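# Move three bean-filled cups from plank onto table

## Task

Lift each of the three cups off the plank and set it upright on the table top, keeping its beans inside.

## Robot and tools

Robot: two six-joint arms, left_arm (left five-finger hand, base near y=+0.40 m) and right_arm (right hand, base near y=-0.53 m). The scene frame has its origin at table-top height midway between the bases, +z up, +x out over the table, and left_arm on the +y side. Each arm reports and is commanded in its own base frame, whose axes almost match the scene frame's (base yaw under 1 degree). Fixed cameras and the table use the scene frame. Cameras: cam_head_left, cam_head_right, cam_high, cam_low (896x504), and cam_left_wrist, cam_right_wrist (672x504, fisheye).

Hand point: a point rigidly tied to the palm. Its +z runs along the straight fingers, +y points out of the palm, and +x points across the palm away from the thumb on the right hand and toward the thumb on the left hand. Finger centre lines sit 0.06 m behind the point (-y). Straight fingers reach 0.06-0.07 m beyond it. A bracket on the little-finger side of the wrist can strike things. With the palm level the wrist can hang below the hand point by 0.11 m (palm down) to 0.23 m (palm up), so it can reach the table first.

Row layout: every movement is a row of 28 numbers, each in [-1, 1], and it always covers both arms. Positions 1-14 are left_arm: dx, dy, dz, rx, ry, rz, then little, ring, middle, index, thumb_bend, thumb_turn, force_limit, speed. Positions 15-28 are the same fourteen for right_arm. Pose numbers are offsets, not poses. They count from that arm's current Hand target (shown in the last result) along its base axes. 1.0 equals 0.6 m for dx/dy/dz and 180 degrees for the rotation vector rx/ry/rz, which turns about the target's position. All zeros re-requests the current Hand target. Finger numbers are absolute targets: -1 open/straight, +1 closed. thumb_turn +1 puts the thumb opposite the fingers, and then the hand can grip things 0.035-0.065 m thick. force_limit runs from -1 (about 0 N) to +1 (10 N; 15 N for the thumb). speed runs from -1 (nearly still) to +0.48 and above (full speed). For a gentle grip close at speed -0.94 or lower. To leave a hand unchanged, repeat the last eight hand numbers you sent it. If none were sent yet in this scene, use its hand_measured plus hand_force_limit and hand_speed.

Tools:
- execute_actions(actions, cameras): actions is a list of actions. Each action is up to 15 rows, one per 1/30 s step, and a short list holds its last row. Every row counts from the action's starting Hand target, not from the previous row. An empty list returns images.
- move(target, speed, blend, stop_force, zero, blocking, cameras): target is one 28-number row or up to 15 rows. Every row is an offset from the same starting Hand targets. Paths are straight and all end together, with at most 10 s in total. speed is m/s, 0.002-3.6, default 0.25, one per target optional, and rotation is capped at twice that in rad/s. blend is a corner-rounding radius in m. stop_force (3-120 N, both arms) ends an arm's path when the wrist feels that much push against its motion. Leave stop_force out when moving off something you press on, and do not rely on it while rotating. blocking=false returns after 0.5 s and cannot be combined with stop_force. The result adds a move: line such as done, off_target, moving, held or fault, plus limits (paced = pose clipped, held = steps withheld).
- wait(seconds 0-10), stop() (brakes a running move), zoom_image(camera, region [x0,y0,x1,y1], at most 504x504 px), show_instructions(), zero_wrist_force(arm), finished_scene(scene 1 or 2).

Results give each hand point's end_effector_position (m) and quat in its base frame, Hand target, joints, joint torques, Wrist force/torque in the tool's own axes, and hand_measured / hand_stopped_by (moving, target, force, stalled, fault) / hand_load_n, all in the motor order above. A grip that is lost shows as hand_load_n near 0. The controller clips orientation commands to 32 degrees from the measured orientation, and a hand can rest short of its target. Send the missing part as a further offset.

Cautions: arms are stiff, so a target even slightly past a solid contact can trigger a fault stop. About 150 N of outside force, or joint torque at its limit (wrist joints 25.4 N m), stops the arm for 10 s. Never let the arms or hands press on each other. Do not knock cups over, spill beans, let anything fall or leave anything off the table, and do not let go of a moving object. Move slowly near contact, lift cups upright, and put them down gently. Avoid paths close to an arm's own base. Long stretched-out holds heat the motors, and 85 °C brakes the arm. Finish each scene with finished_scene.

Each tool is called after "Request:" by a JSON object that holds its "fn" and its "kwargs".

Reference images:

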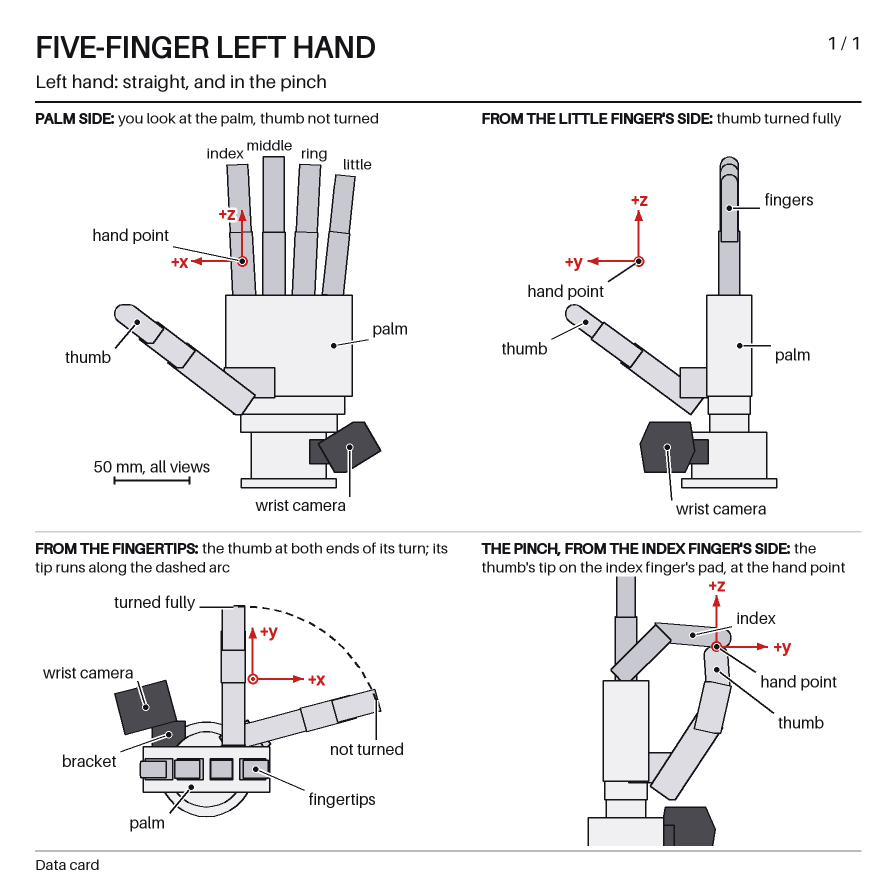

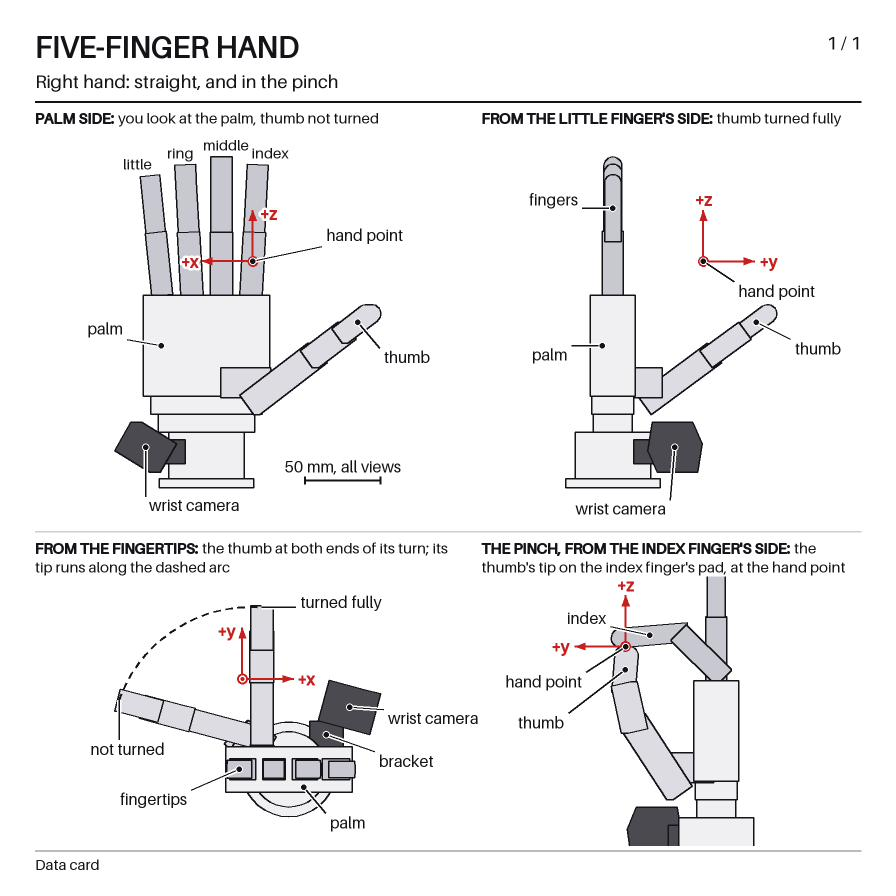

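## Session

Request:
{"fn": "execute_actions", "kwargs": {"actions": []}}

Scene clock: 0.00 s.
left_arm: end_effector_position=(+0.2594, -0.0755, +0.1287) hand_measured=(-1.000, -1.000, -1.000, -1.000, -1.000, -1.000) hand_load_n=(+0.0, +0.0, +0.0, +0.0, +0.0, +0.0) hand_stopped_by=(target, target, target, target, target, target) hand_force_limit=0.00 hand_speed=-0.80 end_effector_quat_wxyz=(-0.186, +0.769, -0.609, -0.060) | right_arm: end_effector_position=(+0.5552, +0.5431, +0.3354) hand_measured=(-1.000, -1.000, -1.000, -1.000, -1.000, -1.000) hand_load_n=(+0.0, +0.0, +0.0, +0.0, +0.0, +0.0) hand_stopped_by=(target, target, target, target, target, target) hand_force_limit=0.00 hand_speed=-0.80 end_effector_quat_wxyz=(-0.677, +0.735, +0.005, +0.037)
Joint positions: left_arm=[3.169 -1.635 -2.009 2.227 -1.934 2.967] | right_arm=[0.272 -0.905 0.862 0.292 0.329 -3.438]
Joint velocities: within noise
Joint torques (N m): no reading
Motor temperatures (°C): left_arm=[28 34 34 40 37 44] | right_arm=[29 27 27 35 35 33]
Wrist force (N): no reading
Wrist torque (N m): no reading
Wrist force, peak (N): no reading
Hand target: left_arm +0.2594, -0.0755, +0.1287; -0.186, +0.769, -0.609, -0.060 | right_arm +0.5552, +0.5431, +0.3354; -0.677, +0.735, +0.005, +0.037
camera_calibration:
cam_left_wrist: T_world_to_cam=[[0.993154, -0.0602224, 0.100092, -0.270522], [-0.0786172, -0.978353, 0.191426, -0.0870574], [0.0863972, -0.197984, -0.97639, 0.200667], [0, 0, 0, 1]] pos_world=[0.244489, -0.0617354, 0.239672]
cam_right_wrist: T_world_to_cam=[[0.303834, -0.0440797, -0.951705, 0.178157], [-0.828684, -0.505096, -0.241165, 0.817236], [-0.470072, 0.861937, -0.189993, -0.0197841], [0, 0, 0, 1]] pos_world=[0.613801, 0.437689, 0.362883]

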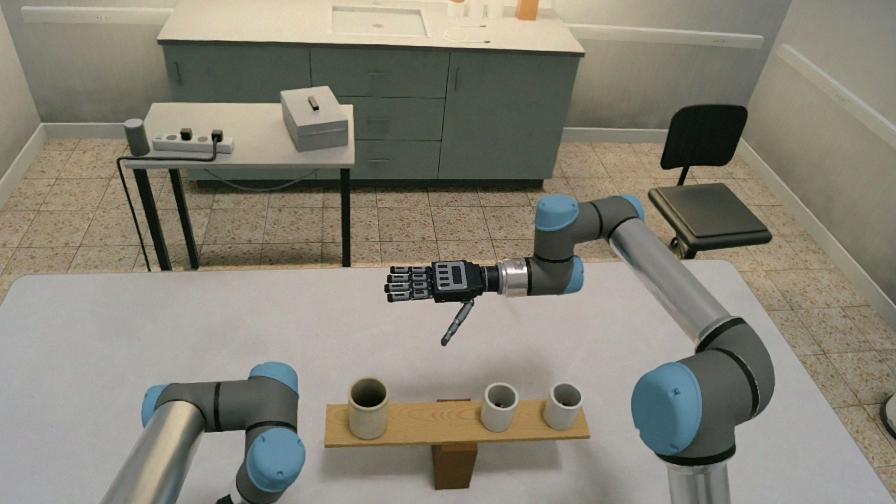

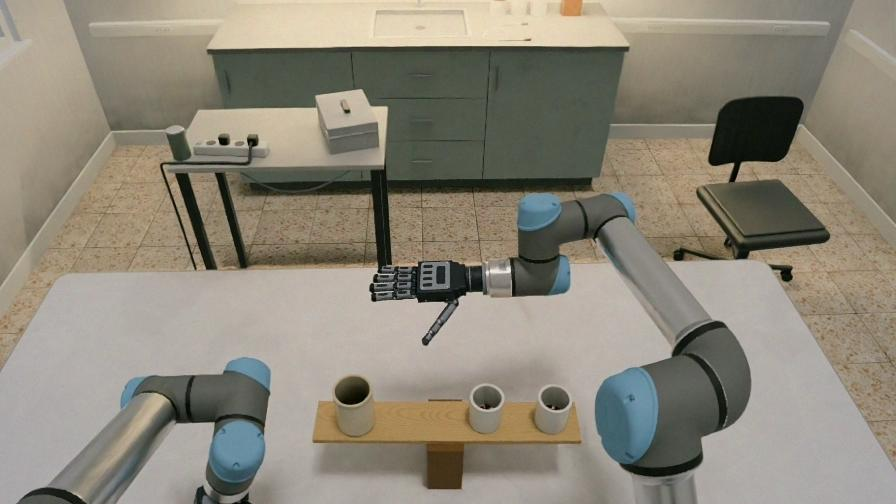

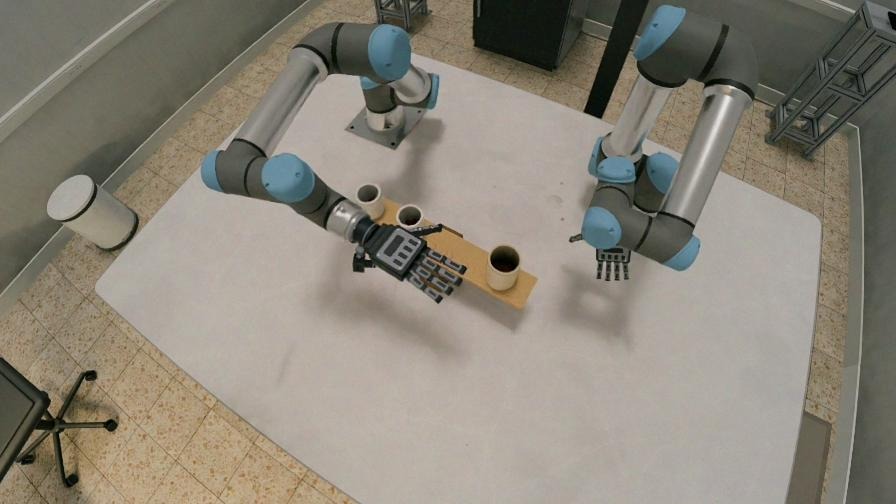

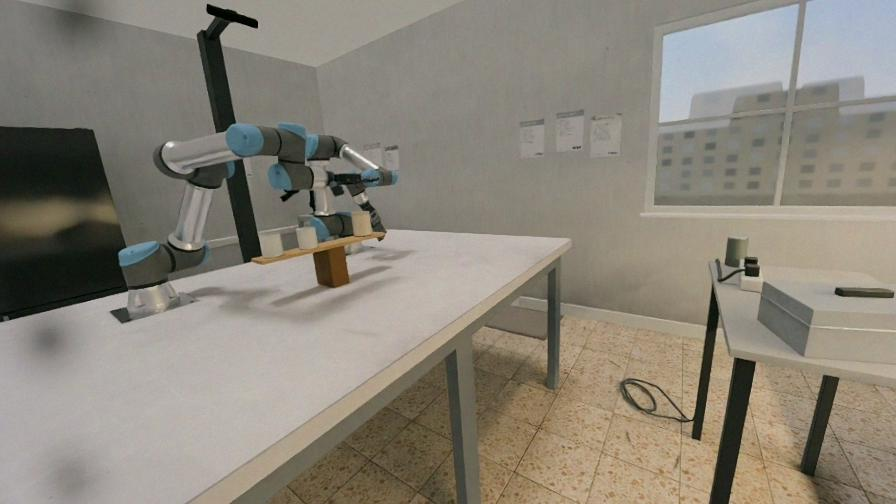

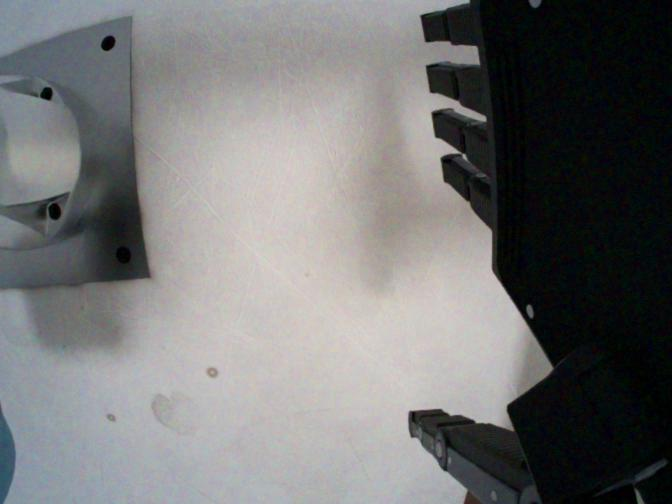

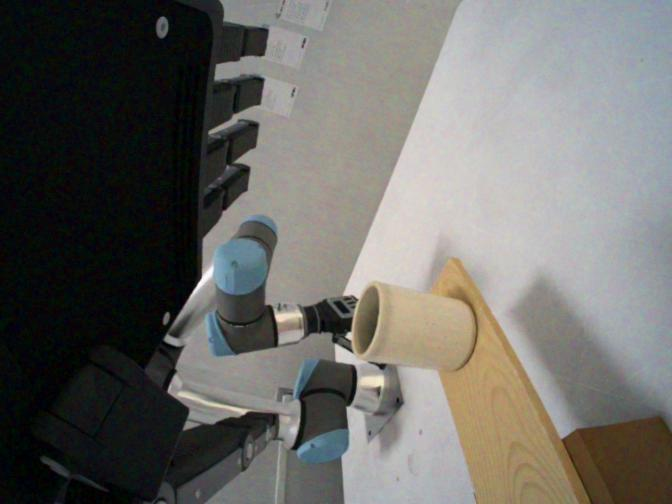

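Request:
{"fn": "zoom_image", "kwargs": {"camera": "cam_head_left", "region": [310, 360, 610, 500]}}

Request:
{"fn": "zoom_image", "kwargs": {"camera": "cam_high", "region": [340, 170, 560, 320]}}

Request:
{"fn": "zoom_image", "kwargs": {"camera": "cam_head_right", "region": [300, 360, 600, 500]}}

Scaled by 1.680 from the camera's 896x504 image, which has a finer 1280x720 frame.

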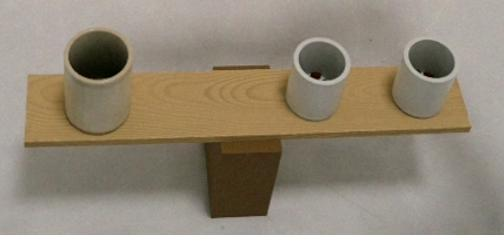

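Scaled by 2.291 from the camera's 896x504 image, which has a finer 1280x720 frame.

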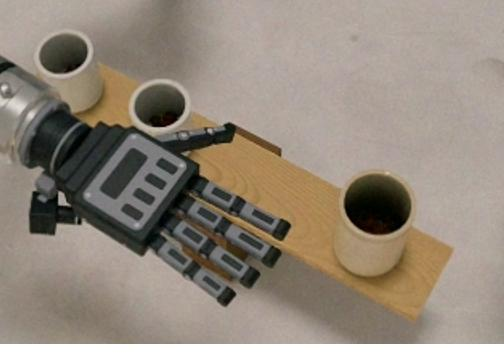

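Scaled by 1.680 from the camera's 896x504 image, which has a finer 1280x720 frame.

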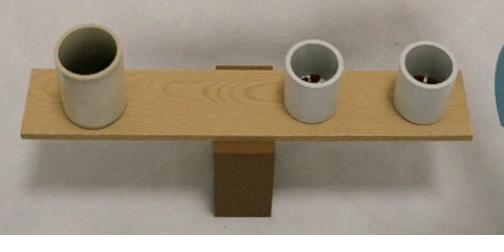

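Request:
{"fn": "move", "kwargs": {"target": [0,0,0.485,0,0,0,-1,-1,-1,-1,-1,-1,0,-0.8, 0,0,0.19,0,0,0,-1,-1,-1,-1,-1,-1,0,-0.8], "speed": 0.3}}

Request:
{"fn": "move", "kwargs": {"target": [0.167,-0.2075,0,0.3492,-0.2964,-0.5264,-1,-1,-1,-1,-1,1,0,-0.8, -0.192,-0.763,0,-0.2715,-0.4197,-0.2693,-1,-1,-1,-1,-1,1,0,-0.8], "speed": 0.3, "cameras": ["all"]}}

Scene clock: 133.23 s.
left_arm: end_effector_position=(+0.2594, -0.0755, +0.4196) hand_measured=(-1.000, -1.000, -1.000, -1.000, -1.000, -1.000) hand_load_n=(+0.0, +0.0, +0.0, +0.0, +0.0, +0.0) hand_stopped_by=(target, target, target, target, target, target) hand_force_limit=0.00 hand_speed=-0.80 end_effector_quat_wxyz=(-0.186, +0.769, -0.609, -0.061) | right_arm: end_effector_position=(+0.5553, +0.5431, +0.4493) hand_measured=(-1.000, -1.000, -1.000, -1.000, -1.000, -1.000) hand_load_n=(+0.0, +0.0, +0.0, +0.0, +0.0, -0.5) hand_stopped_by=(target, target, target, target, target, target) hand_force_limit=0.00 hand_speed=-0.80 end_effector_quat_wxyz=(-0.677, +0.735, +0.005, +0.037)
Joint positions: left_arm=[3.169 -1.552 -1.328 1.463 -1.934 2.966] | right_arm=[0.272 -0.799 0.376 0.671 0.329 -3.439]
Joint torques (N m): left_arm=[-15.47 26.33 28.88 -3.89 -1.98 -1.44] | right_arm=[6.64 -54.55 -13.57 -1.07 -3.05 1.66]
Wrist force (N): left_arm=[-0.1 0.4 -0.2] | right_arm=[0.1 -0.2 -0.1]
Wrist torque (N m): left_arm=[0.06 0.01 0.08] | right_arm=[-0.01 -0.01 0.13]
Wrist force, peak (N): left_arm=[0.4 1.4 2.0] | right_arm=[0.1 -1.2 -0.3]
Hand target: left_arm +0.2594, -0.0755, +0.4197; -0.186, +0.769, -0.609, -0.060 | right_arm +0.5552, +0.5431, +0.4494; -0.677, +0.735, +0.005, +0.037
Off the commanded pose: left_arm 0.000 m, 0 deg | right_arm 0.000 m, 0 deg.
move: done

Scene clock: 138.67 s.
left_arm: end_effector_position=(+0.3596, -0.2000, +0.4197) hand_measured=(-1.000, -1.000, -1.000, -1.000, -1.000, +1.000) hand_load_n=(+0.0, +0.0, +0.5, +0.0, +0.0, +0.5) hand_stopped_by=(target, target, target, target, target, target) hand_force_limit=0.00 hand_speed=-0.80 end_effector_quat_wxyz=(+0.698, +0.117, +0.697, -0.116) | right_arm: end_effector_position=(+0.4400, +0.0853, +0.4494) hand_measured=(-1.000, -1.000, -1.000, -1.000, -1.000, +1.000) hand_load_n=(+0.0, +0.0, +0.0, +0.0, +0.0, +0.0) hand_stopped_by=(target, target, target, target, target, target) hand_force_limit=0.00 hand_speed=-0.80 end_effector_quat_wxyz=(-0.136, +0.694, +0.135, +0.694)
Joint positions: left_arm=[2.816 -0.98 -2.073 3.054 -1.565 4.714] | right_arm=[-0.522 -2.194 2.008 0.186 0.663 -4.712]
Joint torques (N m): left_arm=[-15.17 -11.84 33.33 3.19 1.03 2.94] | right_arm=[-7.88 -1.97 -14.74 -2.28 0.67 -2.31]
Wrist force (N): left_arm=[-0.8 -0.5 -0.5] | right_arm=[-1.5 -0.9 0.0]
Wrist torque (N m): left_arm=[-0.02 0.35 0.07] | right_arm=[-0.11 0.27 0.02]
Wrist force, peak (N): left_arm=[-1.1 -0.5 -1.1] | right_arm=[-1.9 -0.2 -0.3]
Hand target: left_arm +0.3596, -0.2000, +0.4197; +0.698, +0.117, +0.697, -0.116 | right_arm +0.4400, +0.0853, +0.4494; -0.136, +0.694, +0.135, +0.694
Off the commanded pose: left_arm 0.000 m, 0 deg | right_arm 0.000 m, 0 deg.
move: done
camera_calibration:
cam_left_wrist: T_world_to_cam=[[-0.29567, -0.915322, -0.273431, 0.0425151], [-0.436869, 0.384102, -0.813395, 0.566412], [0.849544, -0.121043, -0.513443, -0.00178798], [0, 0, 0, 1]] pos_world=[0.261537, -0.178861, 0.471424]
cam_right_wrist: T_world_to_cam=[[0.406716, -0.879606, 0.246729, -0.211069], [-0.396791, -0.413358, -0.819568, 0.580064], [0.822884, 0.235432, -0.51714, -0.0261595], [0, 0, 0, 1]] pos_world=[0.337536, 0.0602758, 0.513951]

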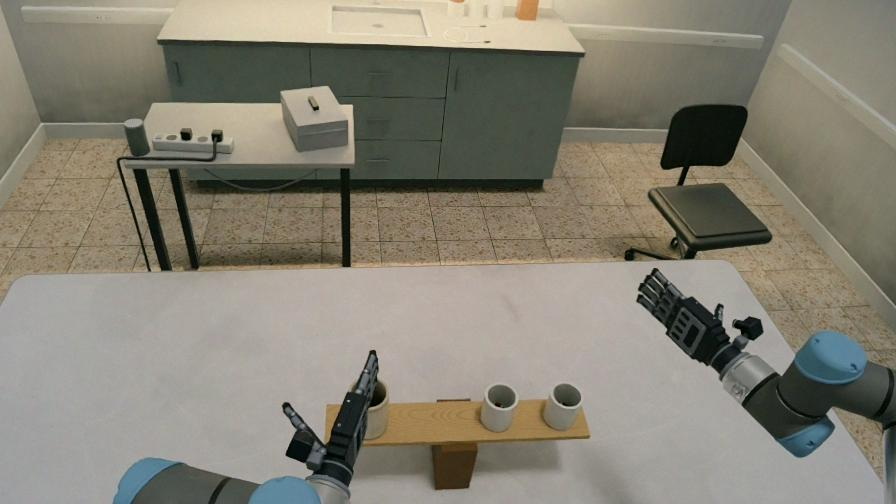

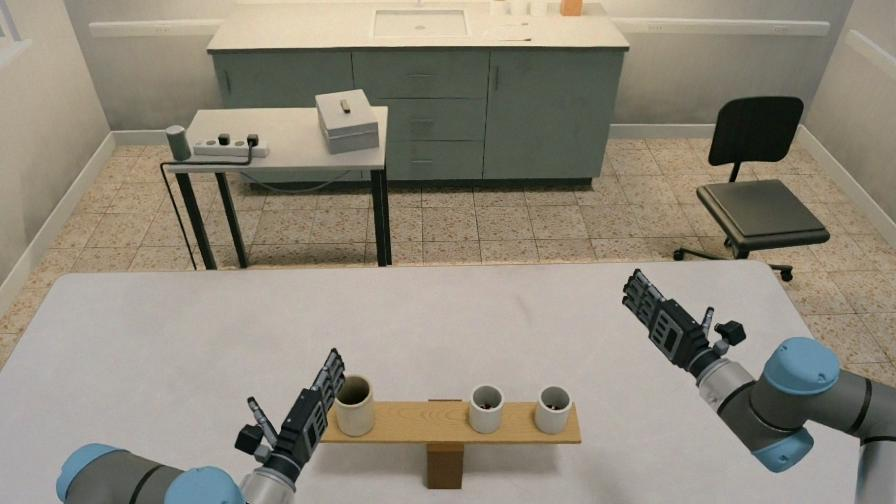

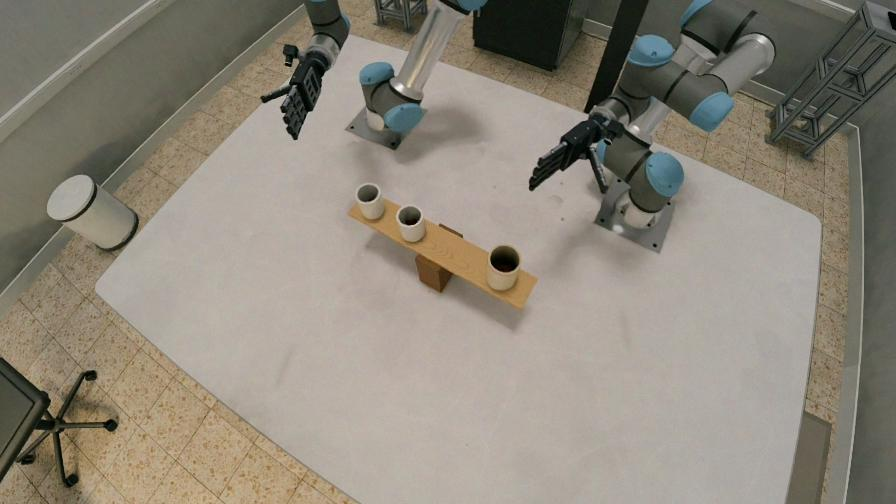

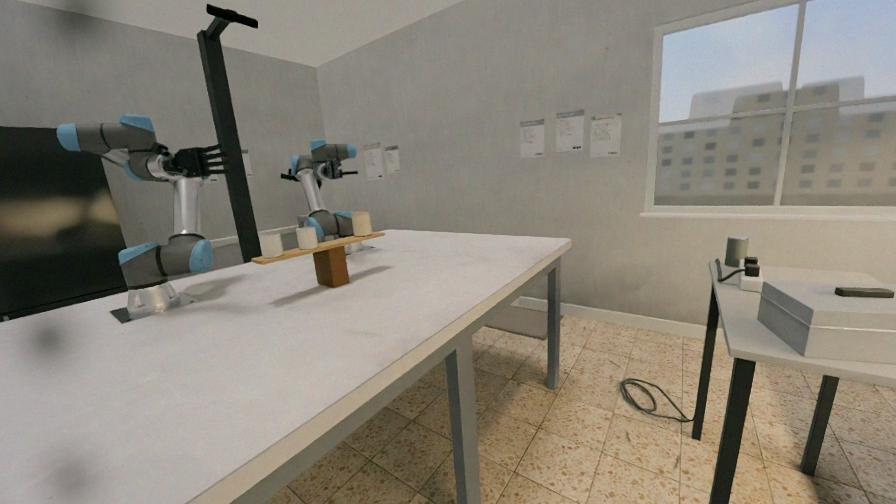

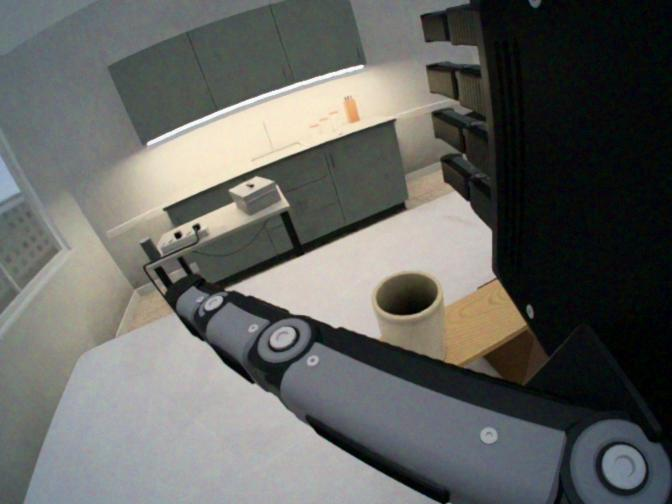

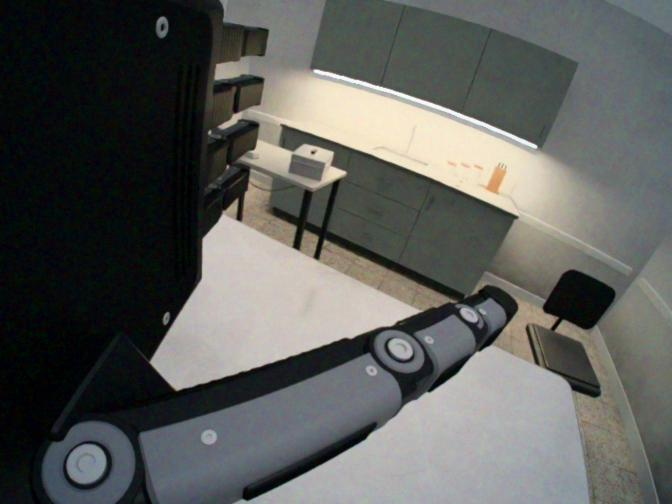

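Request:
{"fn": "move", "kwargs": {"target": [0,0,0,0,0,0,-1,-1,-1,-1,-1,1,0,-0.8, 0.018,0,-0.6657,0,0,0,-1,-1,-1,-1,-1,1,0,-0.8], "speed": 0.2, "cameras": ["cam_high","cam_right_wrist","cam_head_left"]}}

Request:
{"fn": "zoom_image", "kwargs": {"camera": "cam_right_wrist", "region": [200, 0, 672, 400]}}

Scene clock: 160.83 s.
left_arm: end_effector_position=(+0.3596, -0.2000, +0.4197) hand_measured=(-1.000, -1.000, -1.000, -1.000, -1.000, +1.000) hand_load_n=(+0.0, +0.0, +0.0, +0.0, +0.0, +0.5) hand_stopped_by=(target, target, target, target, target, target) hand_force_limit=0.00 hand_speed=-0.80 end_effector_quat_wxyz=(+0.698, +0.117, +0.697, -0.116) | right_arm: end_effector_position=(+0.4508, +0.0853, +0.0500) hand_measured=(-1.000, -1.000, -1.000, -1.000, -1.000, +1.000) hand_load_n=(+0.0, +0.0, +0.0, +0.0, +0.0, +0.0) hand_stopped_by=(target, target, target, target, target, target) hand_force_limit=0.00 hand_speed=-0.80 end_effector_quat_wxyz=(-0.136, +0.694, +0.135, +0.694)
Joint positions: left_arm=[2.816 -0.98 -2.073 3.054 -1.565 4.714] | right_arm=[-0.486 -1.293 2.774 -1.481 0.699 -4.712]
Joint torques (N m): left_arm=[-16.19 -11.3 32.33 2.92 0.54 2.99] | right_arm=[-8.18 -7.04 -9.37 -2.39 -2.63 -2.13]
Wrist force (N): left_arm=[-0.9 -0.3 -0.5] | right_arm=[-1.3 -0.7 0.0]
Wrist torque (N m): left_arm=[0.02 0.36 0.06] | right_arm=[-0.08 0.24 0.14]
Wrist force, peak (N): left_arm=[-1.1 -0.7 -0.7] | right_arm=[-2.9 -0.9 0.3]
Hand target: left_arm +0.3596, -0.2000, +0.4197; +0.698, +0.117, +0.697, -0.116 | right_arm +0.4508, +0.0853, +0.0500; -0.136, +0.694, +0.135, +0.694
Off the commanded pose: left_arm 0.000 m, 0 deg | right_arm 0.000 m, 0 deg.
move: done
camera_calibration:
cam_right_wrist: T_world_to_cam=[[0.406826, -0.879587, 0.246616, -0.116857], [-0.396874, -0.413341, -0.819537, 0.25708], [0.82279, 0.235533, -0.517243, -0.241577], [0, 0, 0, 1]] pos_world=[0.348337, 0.0603749, 0.114552]
Images, in order (width x height): cam_head_left 896x504, cam_high 896x504, cam_right_wrist 672x504.

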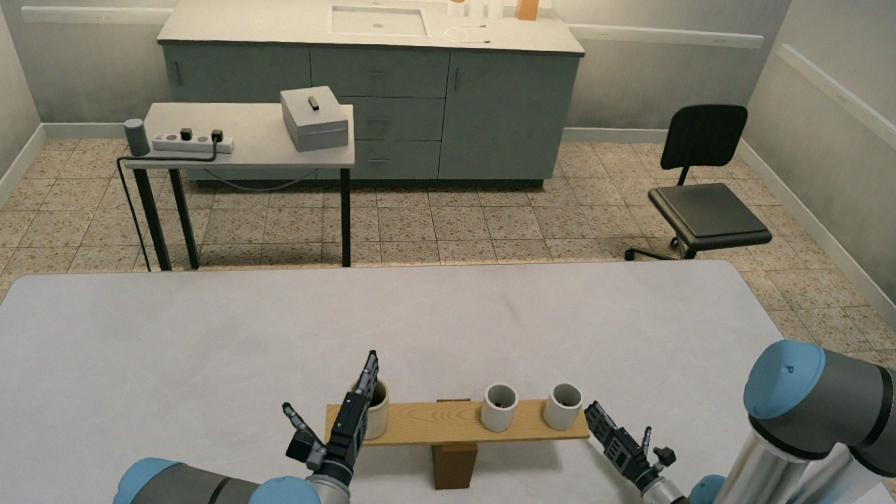

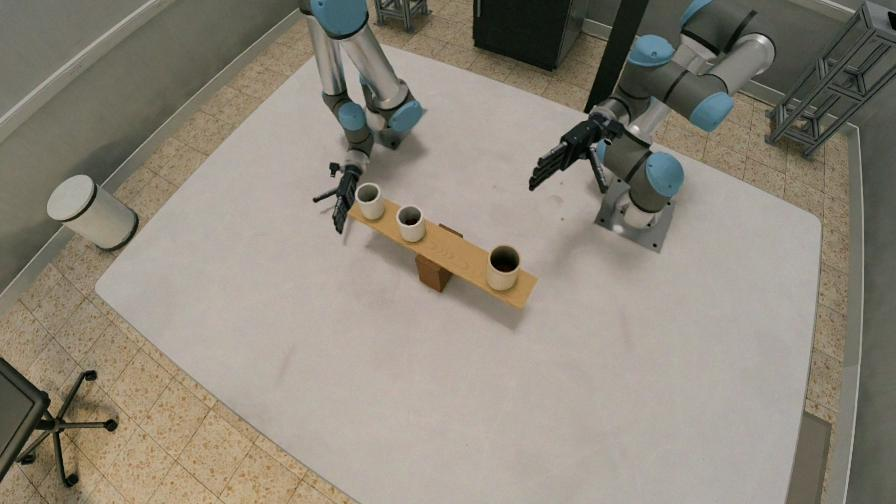

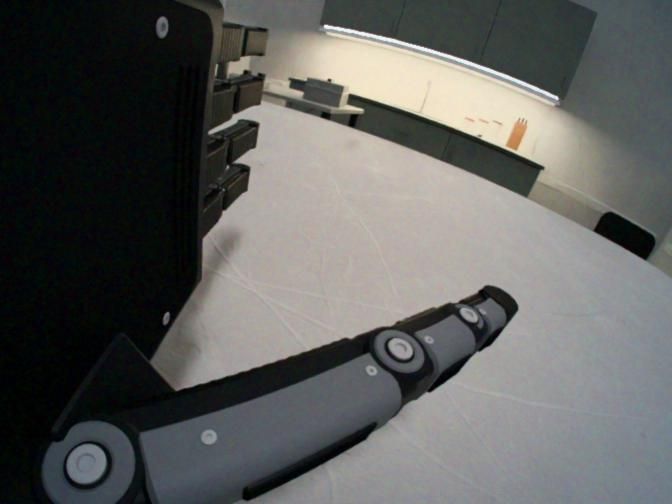

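Scaled by 1.068 from the camera's 672x504 image, which has a finer 960x720 frame.

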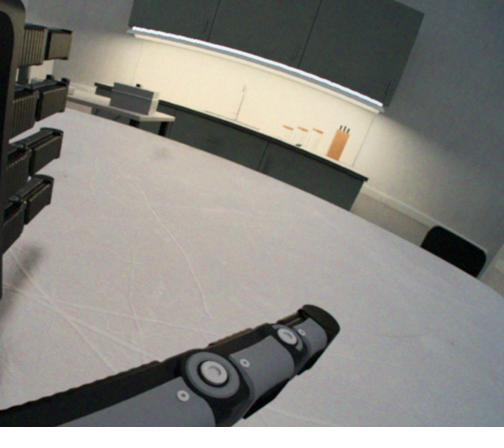

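Request:
{"fn": "zero_wrist_force", "kwargs": {"arm": "right_arm"}}

Request:
{"fn": "move", "kwargs": {"target": [0,0,0,0,0,0,-1,-1,-1,-1,-1,1,0,-0.8, 0,0.2967,0,0,0,0,-1,-1,-1,-1,-1,1,0,-0.8], "speed": 0.06, "stop_force": 4, "cameras": ["cam_high","cam_right_wrist","cam_head_left","cam_low"]}}

Wrist force sensor zeroed.

Scene clock: 171.73 s.
left_arm: end_effector_position=(+0.3596, -0.2000, +0.4197) hand_measured=(-1.000, -1.000, -1.000, -1.000, -1.000, +1.000) hand_load_n=(+0.0, +0.0, +0.0, +0.0, +0.0, +0.5) hand_stopped_by=(target, target, target, target, target, target) hand_force_limit=0.00 hand_speed=-0.80 end_effector_quat_wxyz=(+0.698, +0.117, +0.697, -0.116) | right_arm: end_effector_position=(+0.4508, +0.2633, +0.0500) hand_measured=(-1.000, -1.000, -1.000, -1.000, -1.000, +1.000) hand_load_n=(+0.0, +0.0, +0.0, +0.0, +0.0, +0.5) hand_stopped_by=(target, target, target, target, target, target) hand_force_limit=0.00 hand_speed=-0.80 end_effector_quat_wxyz=(-0.136, +0.694, +0.135, +0.694)
Joint positions: left_arm=[2.816 -0.98 -2.073 3.054 -1.565 4.714] | right_arm=[0.391 -1.191 2.478 -1.288 1.576 -4.712]
Joint torques (N m): left_arm=[-14.96 -12.79 30.48 2.46 -0.11 2.76] | right_arm=[3.37 -31.1 0.08 -3.11 -0.69 -2.25]
Wrist force (N, zeroed by zero_wrist_force on right_arm): left_arm=[-1.0 -0.5 -0.5] | right_arm=[-0.2 0.1 0.0]
Wrist torque (N m, zeroed by zero_wrist_force on right_arm): left_arm=[-0.02 0.38 0.07] | right_arm=[0.04 0.04 -0.03]
Wrist force, peak (N, zeroed by zero_wrist_force on right_arm): left_arm=[-1.2 -0.9 -0.5] | right_arm=[-0.1 -0.7 0.1]
Hand target: left_arm +0.3596, -0.2000, +0.4197; +0.698, +0.117, +0.697, -0.116 | right_arm +0.4508, +0.2633, +0.0500; -0.136, +0.694, +0.135, +0.694
Off the commanded pose: left_arm 0.000 m, 0 deg | right_arm 0.000 m, 0 deg.
move: done
camera_calibration:
cam_right_wrist: T_world_to_cam=[[0.406788, -0.879585, 0.246683, 0.0396265], [-0.396757, -0.413348, -0.819589, 0.33058], [0.822865, 0.235526, -0.517127, -0.283516], [0, 0, 0, 1]] pos_world=[0.348336, 0.238275, 0.114551]
Images, in order (width x height): cam_head_left 896x504, cam_high 896x504, cam_low 896x504, cam_right_wrist 672x504.

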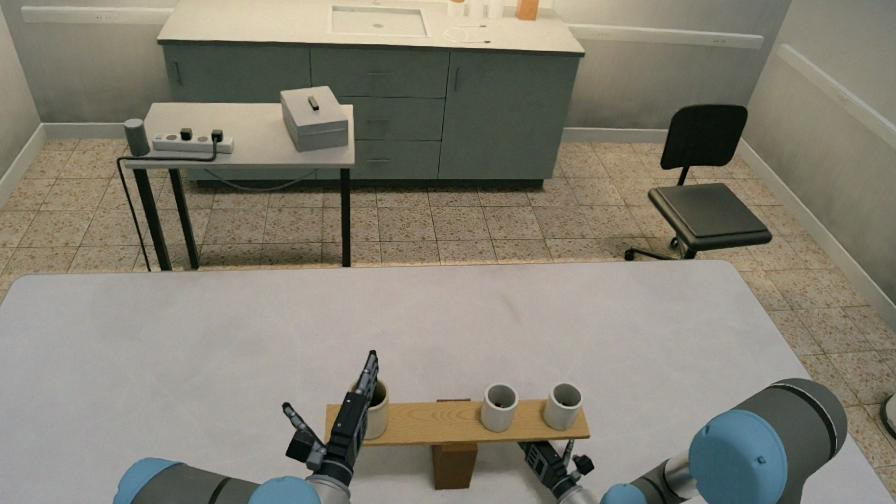

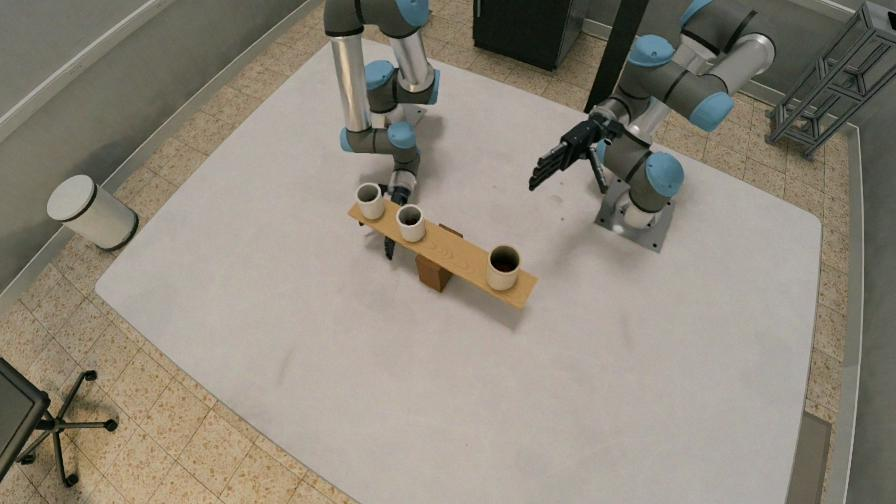

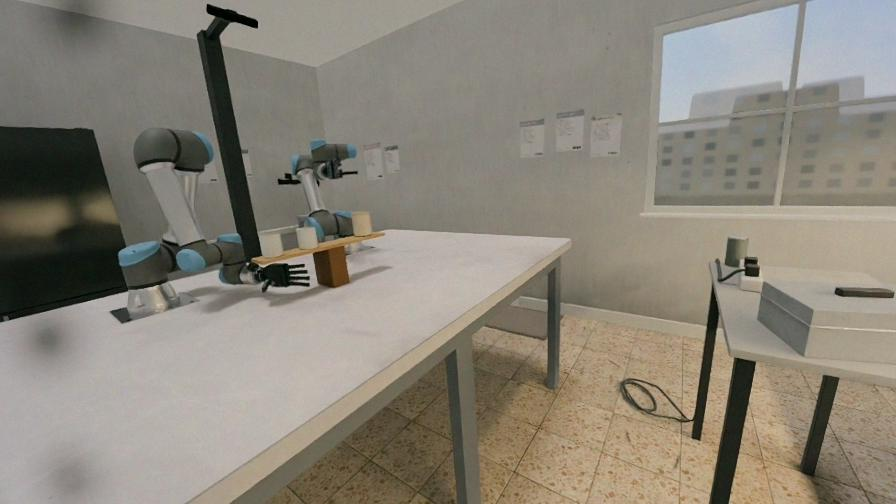

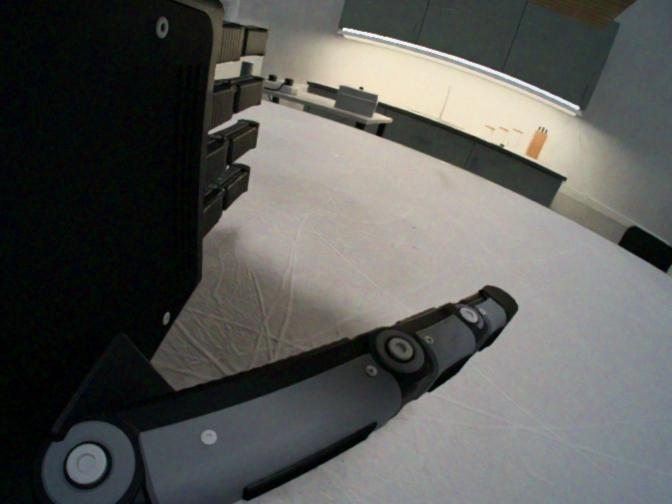

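Request:
{"fn": "move", "kwargs": {"target": [0,0,0,0,0,0,-1,-1,-1,-1,-1,1,0,-0.8, 0,0,0.0417,0,0,0,-1,-1,-1,-1,-1,1,0,-0.8], "speed": 0.02, "stop_force": 3, "cameras": ["cam_head_left","cam_low"]}}

Request:
{"fn": "zoom_image", "kwargs": {"camera": "cam_head_left", "region": [460, 380, 640, 504]}}

Request:
{"fn": "zoom_image", "kwargs": {"camera": "cam_low", "region": [230, 200, 400, 310]}}

Scene clock: 190.57 s.
left_arm: end_effector_position=(+0.3596, -0.2000, +0.4197) hand_measured=(-1.000, -1.000, -1.000, -1.000, -1.000, +1.000) hand_load_n=(+0.0, +0.0, +0.0, +0.0, +0.0, +0.5) hand_stopped_by=(target, target, target, target, target, target) hand_force_limit=0.00 hand_speed=-0.80 end_effector_quat_wxyz=(+0.698, +0.117, +0.697, -0.116) | right_arm: end_effector_position=(+0.4508, +0.2633, +0.0750) hand_measured=(-1.000, -1.000, -1.000, -1.000, -1.000, +1.000) hand_load_n=(+0.0, +0.0, +0.0, +0.0, +0.0, +0.0) hand_stopped_by=(target, target, target, target, target, target) hand_force_limit=0.00 hand_speed=-0.80 end_effector_quat_wxyz=(-0.136, +0.694, +0.135, +0.694)
Joint positions: left_arm=[2.816 -0.98 -2.073 3.054 -1.565 4.714] | right_arm=[0.391 -1.281 2.471 -1.19 1.576 -4.712]
Joint torques (N m): left_arm=[-14.98 -12.31 28.49 2.39 -0.5 2.96] | right_arm=[6.17 -13 -2.11 -3.01 2.13 -1.44]
Wrist force (N, zeroed by zero_wrist_force on right_arm): left_arm=[-1.3 -0.2 -0.8] | right_arm=[0.1 0.1 0.0]
Wrist torque (N m, zeroed by zero_wrist_force on right_arm): left_arm=[0.03 0.41 0.04] | right_arm=[0.05 -0.03 0.01]
Wrist force, peak (N, zeroed by zero_wrist_force on right_arm): left_arm=[-1.1 -0.8 -0.7] | right_arm=[-0.3 0.3 -0.2]
Hand target: left_arm +0.3596, -0.2000, +0.4197; +0.698, +0.117, +0.697, -0.116 | right_arm +0.4508, +0.2633, +0.0750; -0.136, +0.694, +0.135, +0.694
Off the commanded pose: left_arm 0.000 m, 0 deg | right_arm 0.000 m, 0 deg.
move: done
Images, in order (width x height): cam_head_left 896x504, cam_low 896x504.

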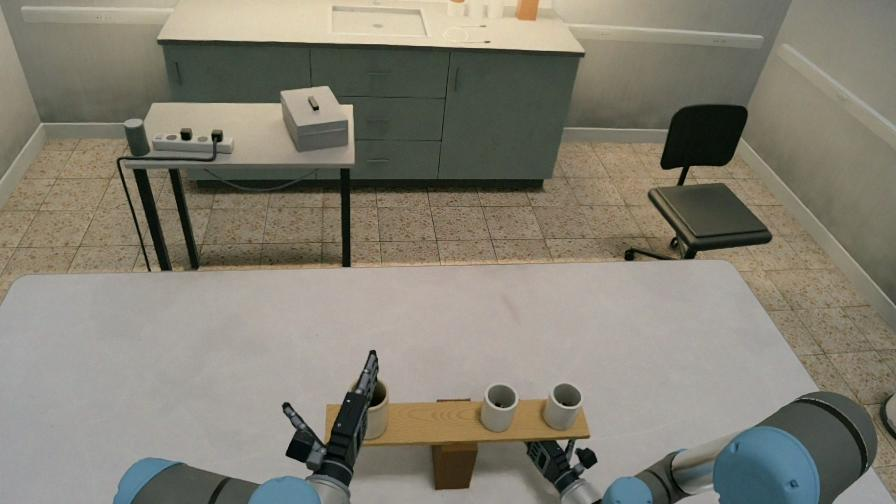

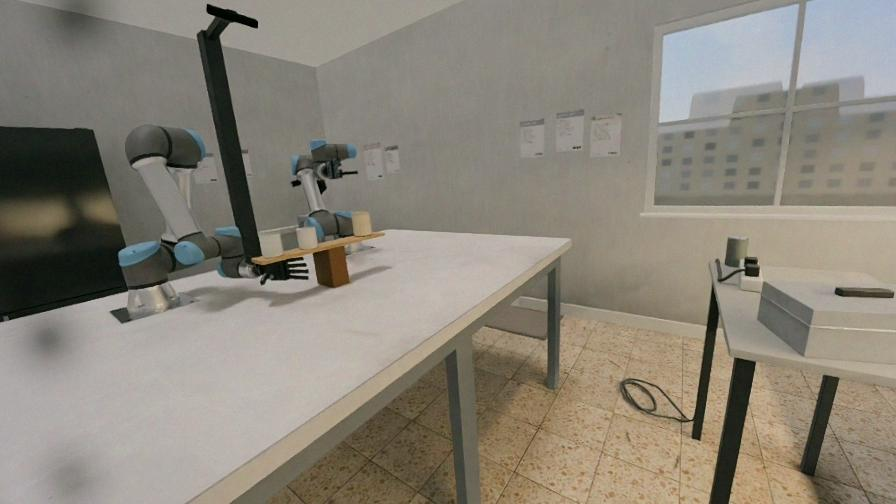

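Scaled by 2.800 from the camera's 896x504 image, which has a finer 1280x720 frame.

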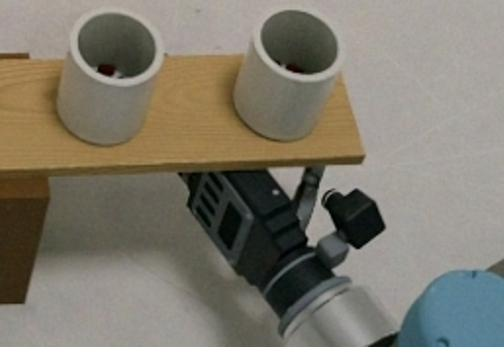

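Scaled by 2.965 from the camera's 896x504 image, which has a finer 1280x720 frame.

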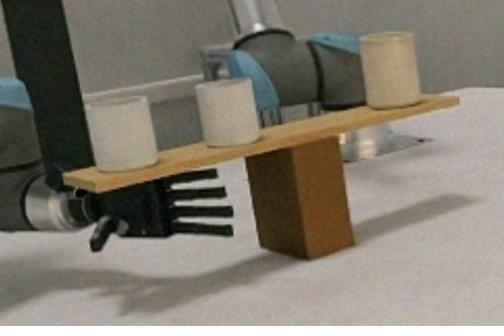

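Request:
{"fn": "move", "kwargs": {"target": [0,0,0,0,0,0,-1,-1,-1,-1,-1,1,0,-0.8, 0,0,0.003,0,0,0,-1,-1,-1,-1,-1,1,0,-0.8], "speed": 0.01}}

Request:
{"fn": "move", "kwargs": {"target": [0,0,0,0,0,0,-1,-1,-1,-1,-1,1,0,-0.8, 0,0,0.002,0,0,0,-1,-1,-1,-1,-1,1,0,-0.8], "speed": 0.01}}

Scene clock: 200.57 s.
left_arm: end_effector_position=(+0.3596, -0.2000, +0.4197) hand_measured=(-1.000, -1.000, -1.000, -1.000, -1.000, +1.000) hand_load_n=(+0.0, +0.0, -0.5, +0.0, +0.0, +0.0) hand_stopped_by=(target, target, target, target, target, target) hand_force_limit=0.00 hand_speed=-0.80 end_effector_quat_wxyz=(+0.698, +0.117, +0.697, -0.116) | right_arm: end_effector_position=(+0.4508, +0.2633, +0.0768) hand_measured=(-1.000, -1.000, -1.000, -1.000, -1.000, +1.000) hand_load_n=(+0.0, +0.0, +0.0, +0.0, +0.0, +0.0) hand_stopped_by=(target, target, target, target, target, target) hand_force_limit=0.00 hand_speed=-0.80 end_effector_quat_wxyz=(-0.136, +0.694, +0.135, +0.694)
Joint positions: left_arm=[2.816 -0.98 -2.073 3.054 -1.565 4.714] | right_arm=[0.391 -1.287 2.47 -1.183 1.576 -4.712]
Joint torques (N m): left_arm=[-14.05 -12.96 28.02 2.04 -1 2.8] | right_arm=[5.71 -22.56 -15.49 -1.39 2.32 1.68]
Wrist force (N, zeroed by zero_wrist_force on right_arm): left_arm=[-0.6 -0.5 -0.5] | right_arm=[-0.2 0.1 0.1]
Wrist torque (N m, zeroed by zero_wrist_force on right_arm): left_arm=[-0.02 0.33 0.09] | right_arm=[0.05 0.01 -0.01]
Wrist force, peak (N, zeroed by zero_wrist_force on right_arm): left_arm=[-1.2 -0.4 -0.8] | right_arm=[0.1 -0.1 0.3]
Hand target: left_arm +0.3596, -0.2000, +0.4197; +0.698, +0.117, +0.697, -0.116 | right_arm +0.4508, +0.2633, +0.0768; -0.136, +0.694, +0.135, +0.694
Off the commanded pose: left_arm 0.000 m, 0 deg | right_arm 0.000 m, 0 deg.
move: done

Scene clock: 201.27 s.
left_arm: end_effector_position=(+0.3596, -0.2000, +0.4197) hand_measured=(-1.000, -1.000, -1.000, -1.000, -1.000, +1.000) hand_load_n=(+0.0, +0.0, +0.0, +0.0, +0.5, +0.0) hand_stopped_by=(target, target, target, target, target, target) hand_force_limit=0.00 hand_speed=-0.80 end_effector_quat_wxyz=(+0.698, +0.117, +0.697, -0.116) | right_arm: end_effector_position=(+0.4508, +0.2633, +0.0780) hand_measured=(-1.000, -1.000, -1.000, -1.000, -1.000, +1.000) hand_load_n=(+0.0, +0.0, +0.0, +0.0, -0.5, +0.5) hand_stopped_by=(target, target, target, target, target, target) hand_force_limit=0.00 hand_speed=-0.80 end_effector_quat_wxyz=(-0.136, +0.694, +0.135, +0.694)
Joint positions: left_arm=[2.816 -0.98 -2.073 3.054 -1.565 4.714] | right_arm=[0.391 -1.291 2.47 -1.178 1.576 -4.712]
Joint torques (N m): left_arm=[-13.74 -12.07 28.6 2.11 -0.77 2.73] | right_arm=[6.35 -24.28 -15.74 -1.06 2.24 1.77]
Wrist force (N, zeroed by zero_wrist_force on right_arm): left_arm=[-1.1 -0.4 -0.5] | right_arm=[-0.1 0.0 0.1]
Wrist torque (N m, zeroed by zero_wrist_force on right_arm): left_arm=[0.00 0.38 0.06] | right_arm=[0.05 0.00 0.00]
Wrist force, peak (N, zeroed by zero_wrist_force on right_arm): left_arm=[-1.1 -0.7 -0.6] | right_arm=[-0.1 -0.3 0.1]
Hand target: left_arm +0.3596, -0.2000, +0.4197; +0.698, +0.117, +0.697, -0.116 | right_arm +0.4508, +0.2633, +0.0780; -0.136, +0.694, +0.135, +0.694
Off the commanded pose: left_arm 0.000 m, 0 deg | right_arm 0.000 m, 0 deg.
move: done

Request:
{"fn": "move", "kwargs": {"target": [0,0,0,0,0,0,-1,-1,-1,-1,-1,1,0,-0.8, 0,0,0.002,0,0,0,-1,-1,-1,-1,-1,1,0,-0.8], "speed": 0.01}}

Request:
{"fn": "move", "kwargs": {"target": [0,0,0,0,0,0,-1,-1,-1,-1,-1,1,0,-0.8, 0,0,0.002,0,0,0,-1,-1,-1,-1,-1,1,0,-0.8], "speed": 0.01}}

Scene clock: 215.43 s.
left_arm: end_effector_position=(+0.3596, -0.2000, +0.4197) hand_measured=(-1.000, -1.000, -1.000, -1.000, -1.000, +1.000) hand_load_n=(+0.0, +0.0, +0.0, +0.0, +0.0, +0.0) hand_stopped_by=(target, target, target, target, target, target) hand_force_limit=0.00 hand_speed=-0.80 end_effector_quat_wxyz=(+0.698, +0.117, +0.697, -0.116) | right_arm: end_effector_position=(+0.4508, +0.2633, +0.0792) hand_measured=(-1.000, -1.000, -1.000, -1.000, -1.000, +1.000) hand_load_n=(+0.0, +0.0, +0.0, +0.0, +0.0, +0.0) hand_stopped_by=(target, target, target, target, target, target) hand_force_limit=0.00 hand_speed=-0.80 end_effector_quat_wxyz=(-0.136, +0.694, +0.135, +0.694)
Joint positions: left_arm=[2.816 -0.98 -2.073 3.054 -1.565 4.714] | right_arm=[0.391 -1.295 2.469 -1.174 1.576 -4.712]
Joint torques (N m): left_arm=[-13.68 -12.14 26.84 1.85 -1.23 2.76] | right_arm=[5.99 -26.22 -17.68 -1.88 2.22 1.69]
Wrist force (N, zeroed by zero_wrist_force on right_arm): left_arm=[-0.7 -0.2 -0.4] | right_arm=[-2.5 -0.1 -0.1]
Wrist torque (N m, zeroed by zero_wrist_force on right_arm): left_arm=[0.01 0.34 0.08] | right_arm=[0.05 -0.13 -0.18]
Wrist force, peak (N, zeroed by zero_wrist_force on right_arm): left_arm=[-1.2 -0.4 -0.9] | right_arm=[-2.8 -0.1 -0.1]
Hand target: left_arm +0.3596, -0.2000, +0.4197; +0.698, +0.117, +0.697, -0.116 | right_arm +0.4508, +0.2633, +0.0792; -0.136, +0.694, +0.135, +0.694
Off the commanded pose: left_arm 0.000 m, 0 deg | right_arm 0.000 m, 0 deg.
move: done

Scene clock: 216.13 s.
left_arm: end_effector_position=(+0.3596, -0.2000, +0.4197) hand_measured=(-1.000, -1.000, -1.000, -1.000, -1.000, +1.000) hand_load_n=(+0.0, +0.0, +0.0, +0.0, +0.0, +0.5) hand_stopped_by=(target, target, target, target, target, target) hand_force_limit=0.00 hand_speed=-0.80 end_effector_quat_wxyz=(+0.698, +0.117, +0.697, -0.116) | right_arm: end_effector_position=(+0.4508, +0.2633, +0.0804) hand_measured=(-1.000, -1.000, -1.000, -1.000, -1.000, +1.000) hand_load_n=(+0.0, +0.0, +0.0, +0.0, +0.0, +0.0) hand_stopped_by=(target, target, target, target, target, target) hand_force_limit=0.00 hand_speed=-0.80 end_effector_quat_wxyz=(-0.136, +0.694, +0.135, +0.694)
Joint positions: left_arm=[2.816 -0.98 -2.073 3.054 -1.565 4.714] | right_arm=[0.391 -1.3 2.469 -1.169 1.576 -4.712]
Joint torques (N m): left_arm=[-14.75 -11.7 26.39 1.87 -1.42 2.89] | right_arm=[6.16 -25.5 -17.25 -1.99 2.15 1.7]
Wrist force (N, zeroed by zero_wrist_force on right_arm): left_arm=[-1.1 -0.2 -0.7] | right_arm=[-2.7 -0.3 -0.1]
Wrist torque (N m, zeroed by zero_wrist_force on right_arm): left_arm=[0.04 0.38 0.05] | right_arm=[0.03 -0.12 -0.19]
Wrist force, peak (N, zeroed by zero_wrist_force on right_arm): left_arm=[-1.1 -0.7 -0.6] | right_arm=[-2.9 -0.1 0.0]
Hand target: left_arm +0.3596, -0.2000, +0.4197; +0.698, +0.117, +0.697, -0.116 | right_arm +0.4508, +0.2633, +0.0804; -0.136, +0.694, +0.135, +0.694
Off the commanded pose: left_arm 0.000 m, 0 deg | right_arm 0.000 m, 0 deg.
move: done

Request:
{"fn": "move", "kwargs": {"target": [0,0,0,0,0,0,-1,-1,-1,-1,-1,1,0,-0.8, 0,0,-0.0022,0,0,0,-1,-1,-1,-1,-1,1,0,-0.8], "speed": 0.01}}

Request:
{"fn": "move", "kwargs": {"target": [0,0,0,0,0,0,-1,-1,-1,-1,-1,1,0,-0.8, 0,0,-0.0005,0,0,0,-1,-1,-1,-1,-1,1,0,-0.8], "speed": 0.01}}

Scene clock: 224.40 s.
left_arm: end_effector_position=(+0.3596, -0.2000, +0.4197) hand_measured=(-1.000, -1.000, -1.000, -1.000, -1.000, +1.000) hand_load_n=(+0.0, +0.0, +0.0, +0.0, +0.0, +0.5) hand_stopped_by=(target, target, target, target, target, target) hand_force_limit=0.00 hand_speed=-0.80 end_effector_quat_wxyz=(+0.698, +0.117, +0.697, -0.116) | right_arm: end_effector_position=(+0.4508, +0.2633, +0.0791) hand_measured=(-1.000, -1.000, -1.000, -1.000, -1.000, +1.000) hand_load_n=(+0.0, +0.0, +0.0, +0.0, +0.0, +0.5) hand_stopped_by=(target, target, target, target, target, target) hand_force_limit=0.00 hand_speed=-0.80 end_effector_quat_wxyz=(-0.136, +0.694, +0.135, +0.694)
Joint positions: left_arm=[2.816 -0.98 -2.073 3.054 -1.565 4.714] | right_arm=[0.391 -1.295 2.469 -1.174 1.576 -4.712]
Joint torques (N m): left_arm=[-13.76 -11.89 26.31 1.68 -1.58 2.82] | right_arm=[6.25 -19.75 -3.84 -3.09 2.23 1.67]
Wrist force (N, zeroed by zero_wrist_force on right_arm): left_arm=[-0.9 -0.3 -0.5] | right_arm=[-2.6 -0.1 -0.3]
Wrist torque (N m, zeroed by zero_wrist_force on right_arm): left_arm=[0.01 0.35 0.08] | right_arm=[0.06 -0.11 -0.17]
Wrist force, peak (N, zeroed by zero_wrist_force on right_arm): left_arm=[-1.4 -0.5 -0.5] | right_arm=[-2.9 -0.1 -0.2]
Hand target: left_arm +0.3596, -0.2000, +0.4197; +0.698, +0.117, +0.697, -0.116 | right_arm +0.4508, +0.2633, +0.0791; -0.136, +0.694, +0.135, +0.694
Off the commanded pose: left_arm 0.000 m, 0 deg | right_arm 0.000 m, 0 deg.
move: done

Scene clock: 225.10 s.
left_arm: end_effector_position=(+0.3596, -0.2000, +0.4197) hand_measured=(-1.000, -1.000, -1.000, -1.000, -1.000, +1.000) hand_load_n=(+0.0, +0.0, +0.0, +0.0, +0.0, +0.5) hand_stopped_by=(target, target, target, target, target, target) hand_force_limit=0.00 hand_speed=-0.80 end_effector_quat_wxyz=(+0.698, +0.117, +0.697, -0.116) | right_arm: end_effector_position=(+0.4508, +0.2633, +0.0788) hand_measured=(-1.000, -1.000, -1.000, -1.000, -1.000, +1.000) hand_load_n=(+0.0, +0.0, +0.0, +0.0, +0.0, +0.0) hand_stopped_by=(target, target, target, target, target, target) hand_force_limit=0.00 hand_speed=-0.80 end_effector_quat_wxyz=(-0.136, +0.694, +0.135, +0.694)
Joint positions: left_arm=[2.816 -0.98 -2.073 3.054 -1.565 4.714] | right_arm=[0.391 -1.294 2.469 -1.175 1.576 -4.712]
Joint torques (N m): left_arm=[-14.51 -11.99 25.45 1.56 -1.48 2.61] | right_arm=[5.72 -15.73 -3.9 -3.63 2.19 1.68]
Wrist force (N, zeroed by zero_wrist_force on right_arm): left_arm=[-0.6 -0.3 -0.4] | right_arm=[-2.7 0.0 -0.3]
Wrist torque (N m, zeroed by zero_wrist_force on right_arm): left_arm=[0.00 0.31 0.09] | right_arm=[0.06 -0.09 -0.18]
Wrist force, peak (N, zeroed by zero_wrist_force on right_arm): left_arm=[-1.2 -0.7 -0.5] | right_arm=[-2.7 -0.2 -0.4]
Hand target: left_arm +0.3596, -0.2000, +0.4197; +0.698, +0.117, +0.697, -0.116 | right_arm +0.4508, +0.2633, +0.0788; -0.136, +0.694, +0.135, +0.694
Off the commanded pose: left_arm 0.000 m, 0 deg | right_arm 0.000 m, 0 deg.
move: done


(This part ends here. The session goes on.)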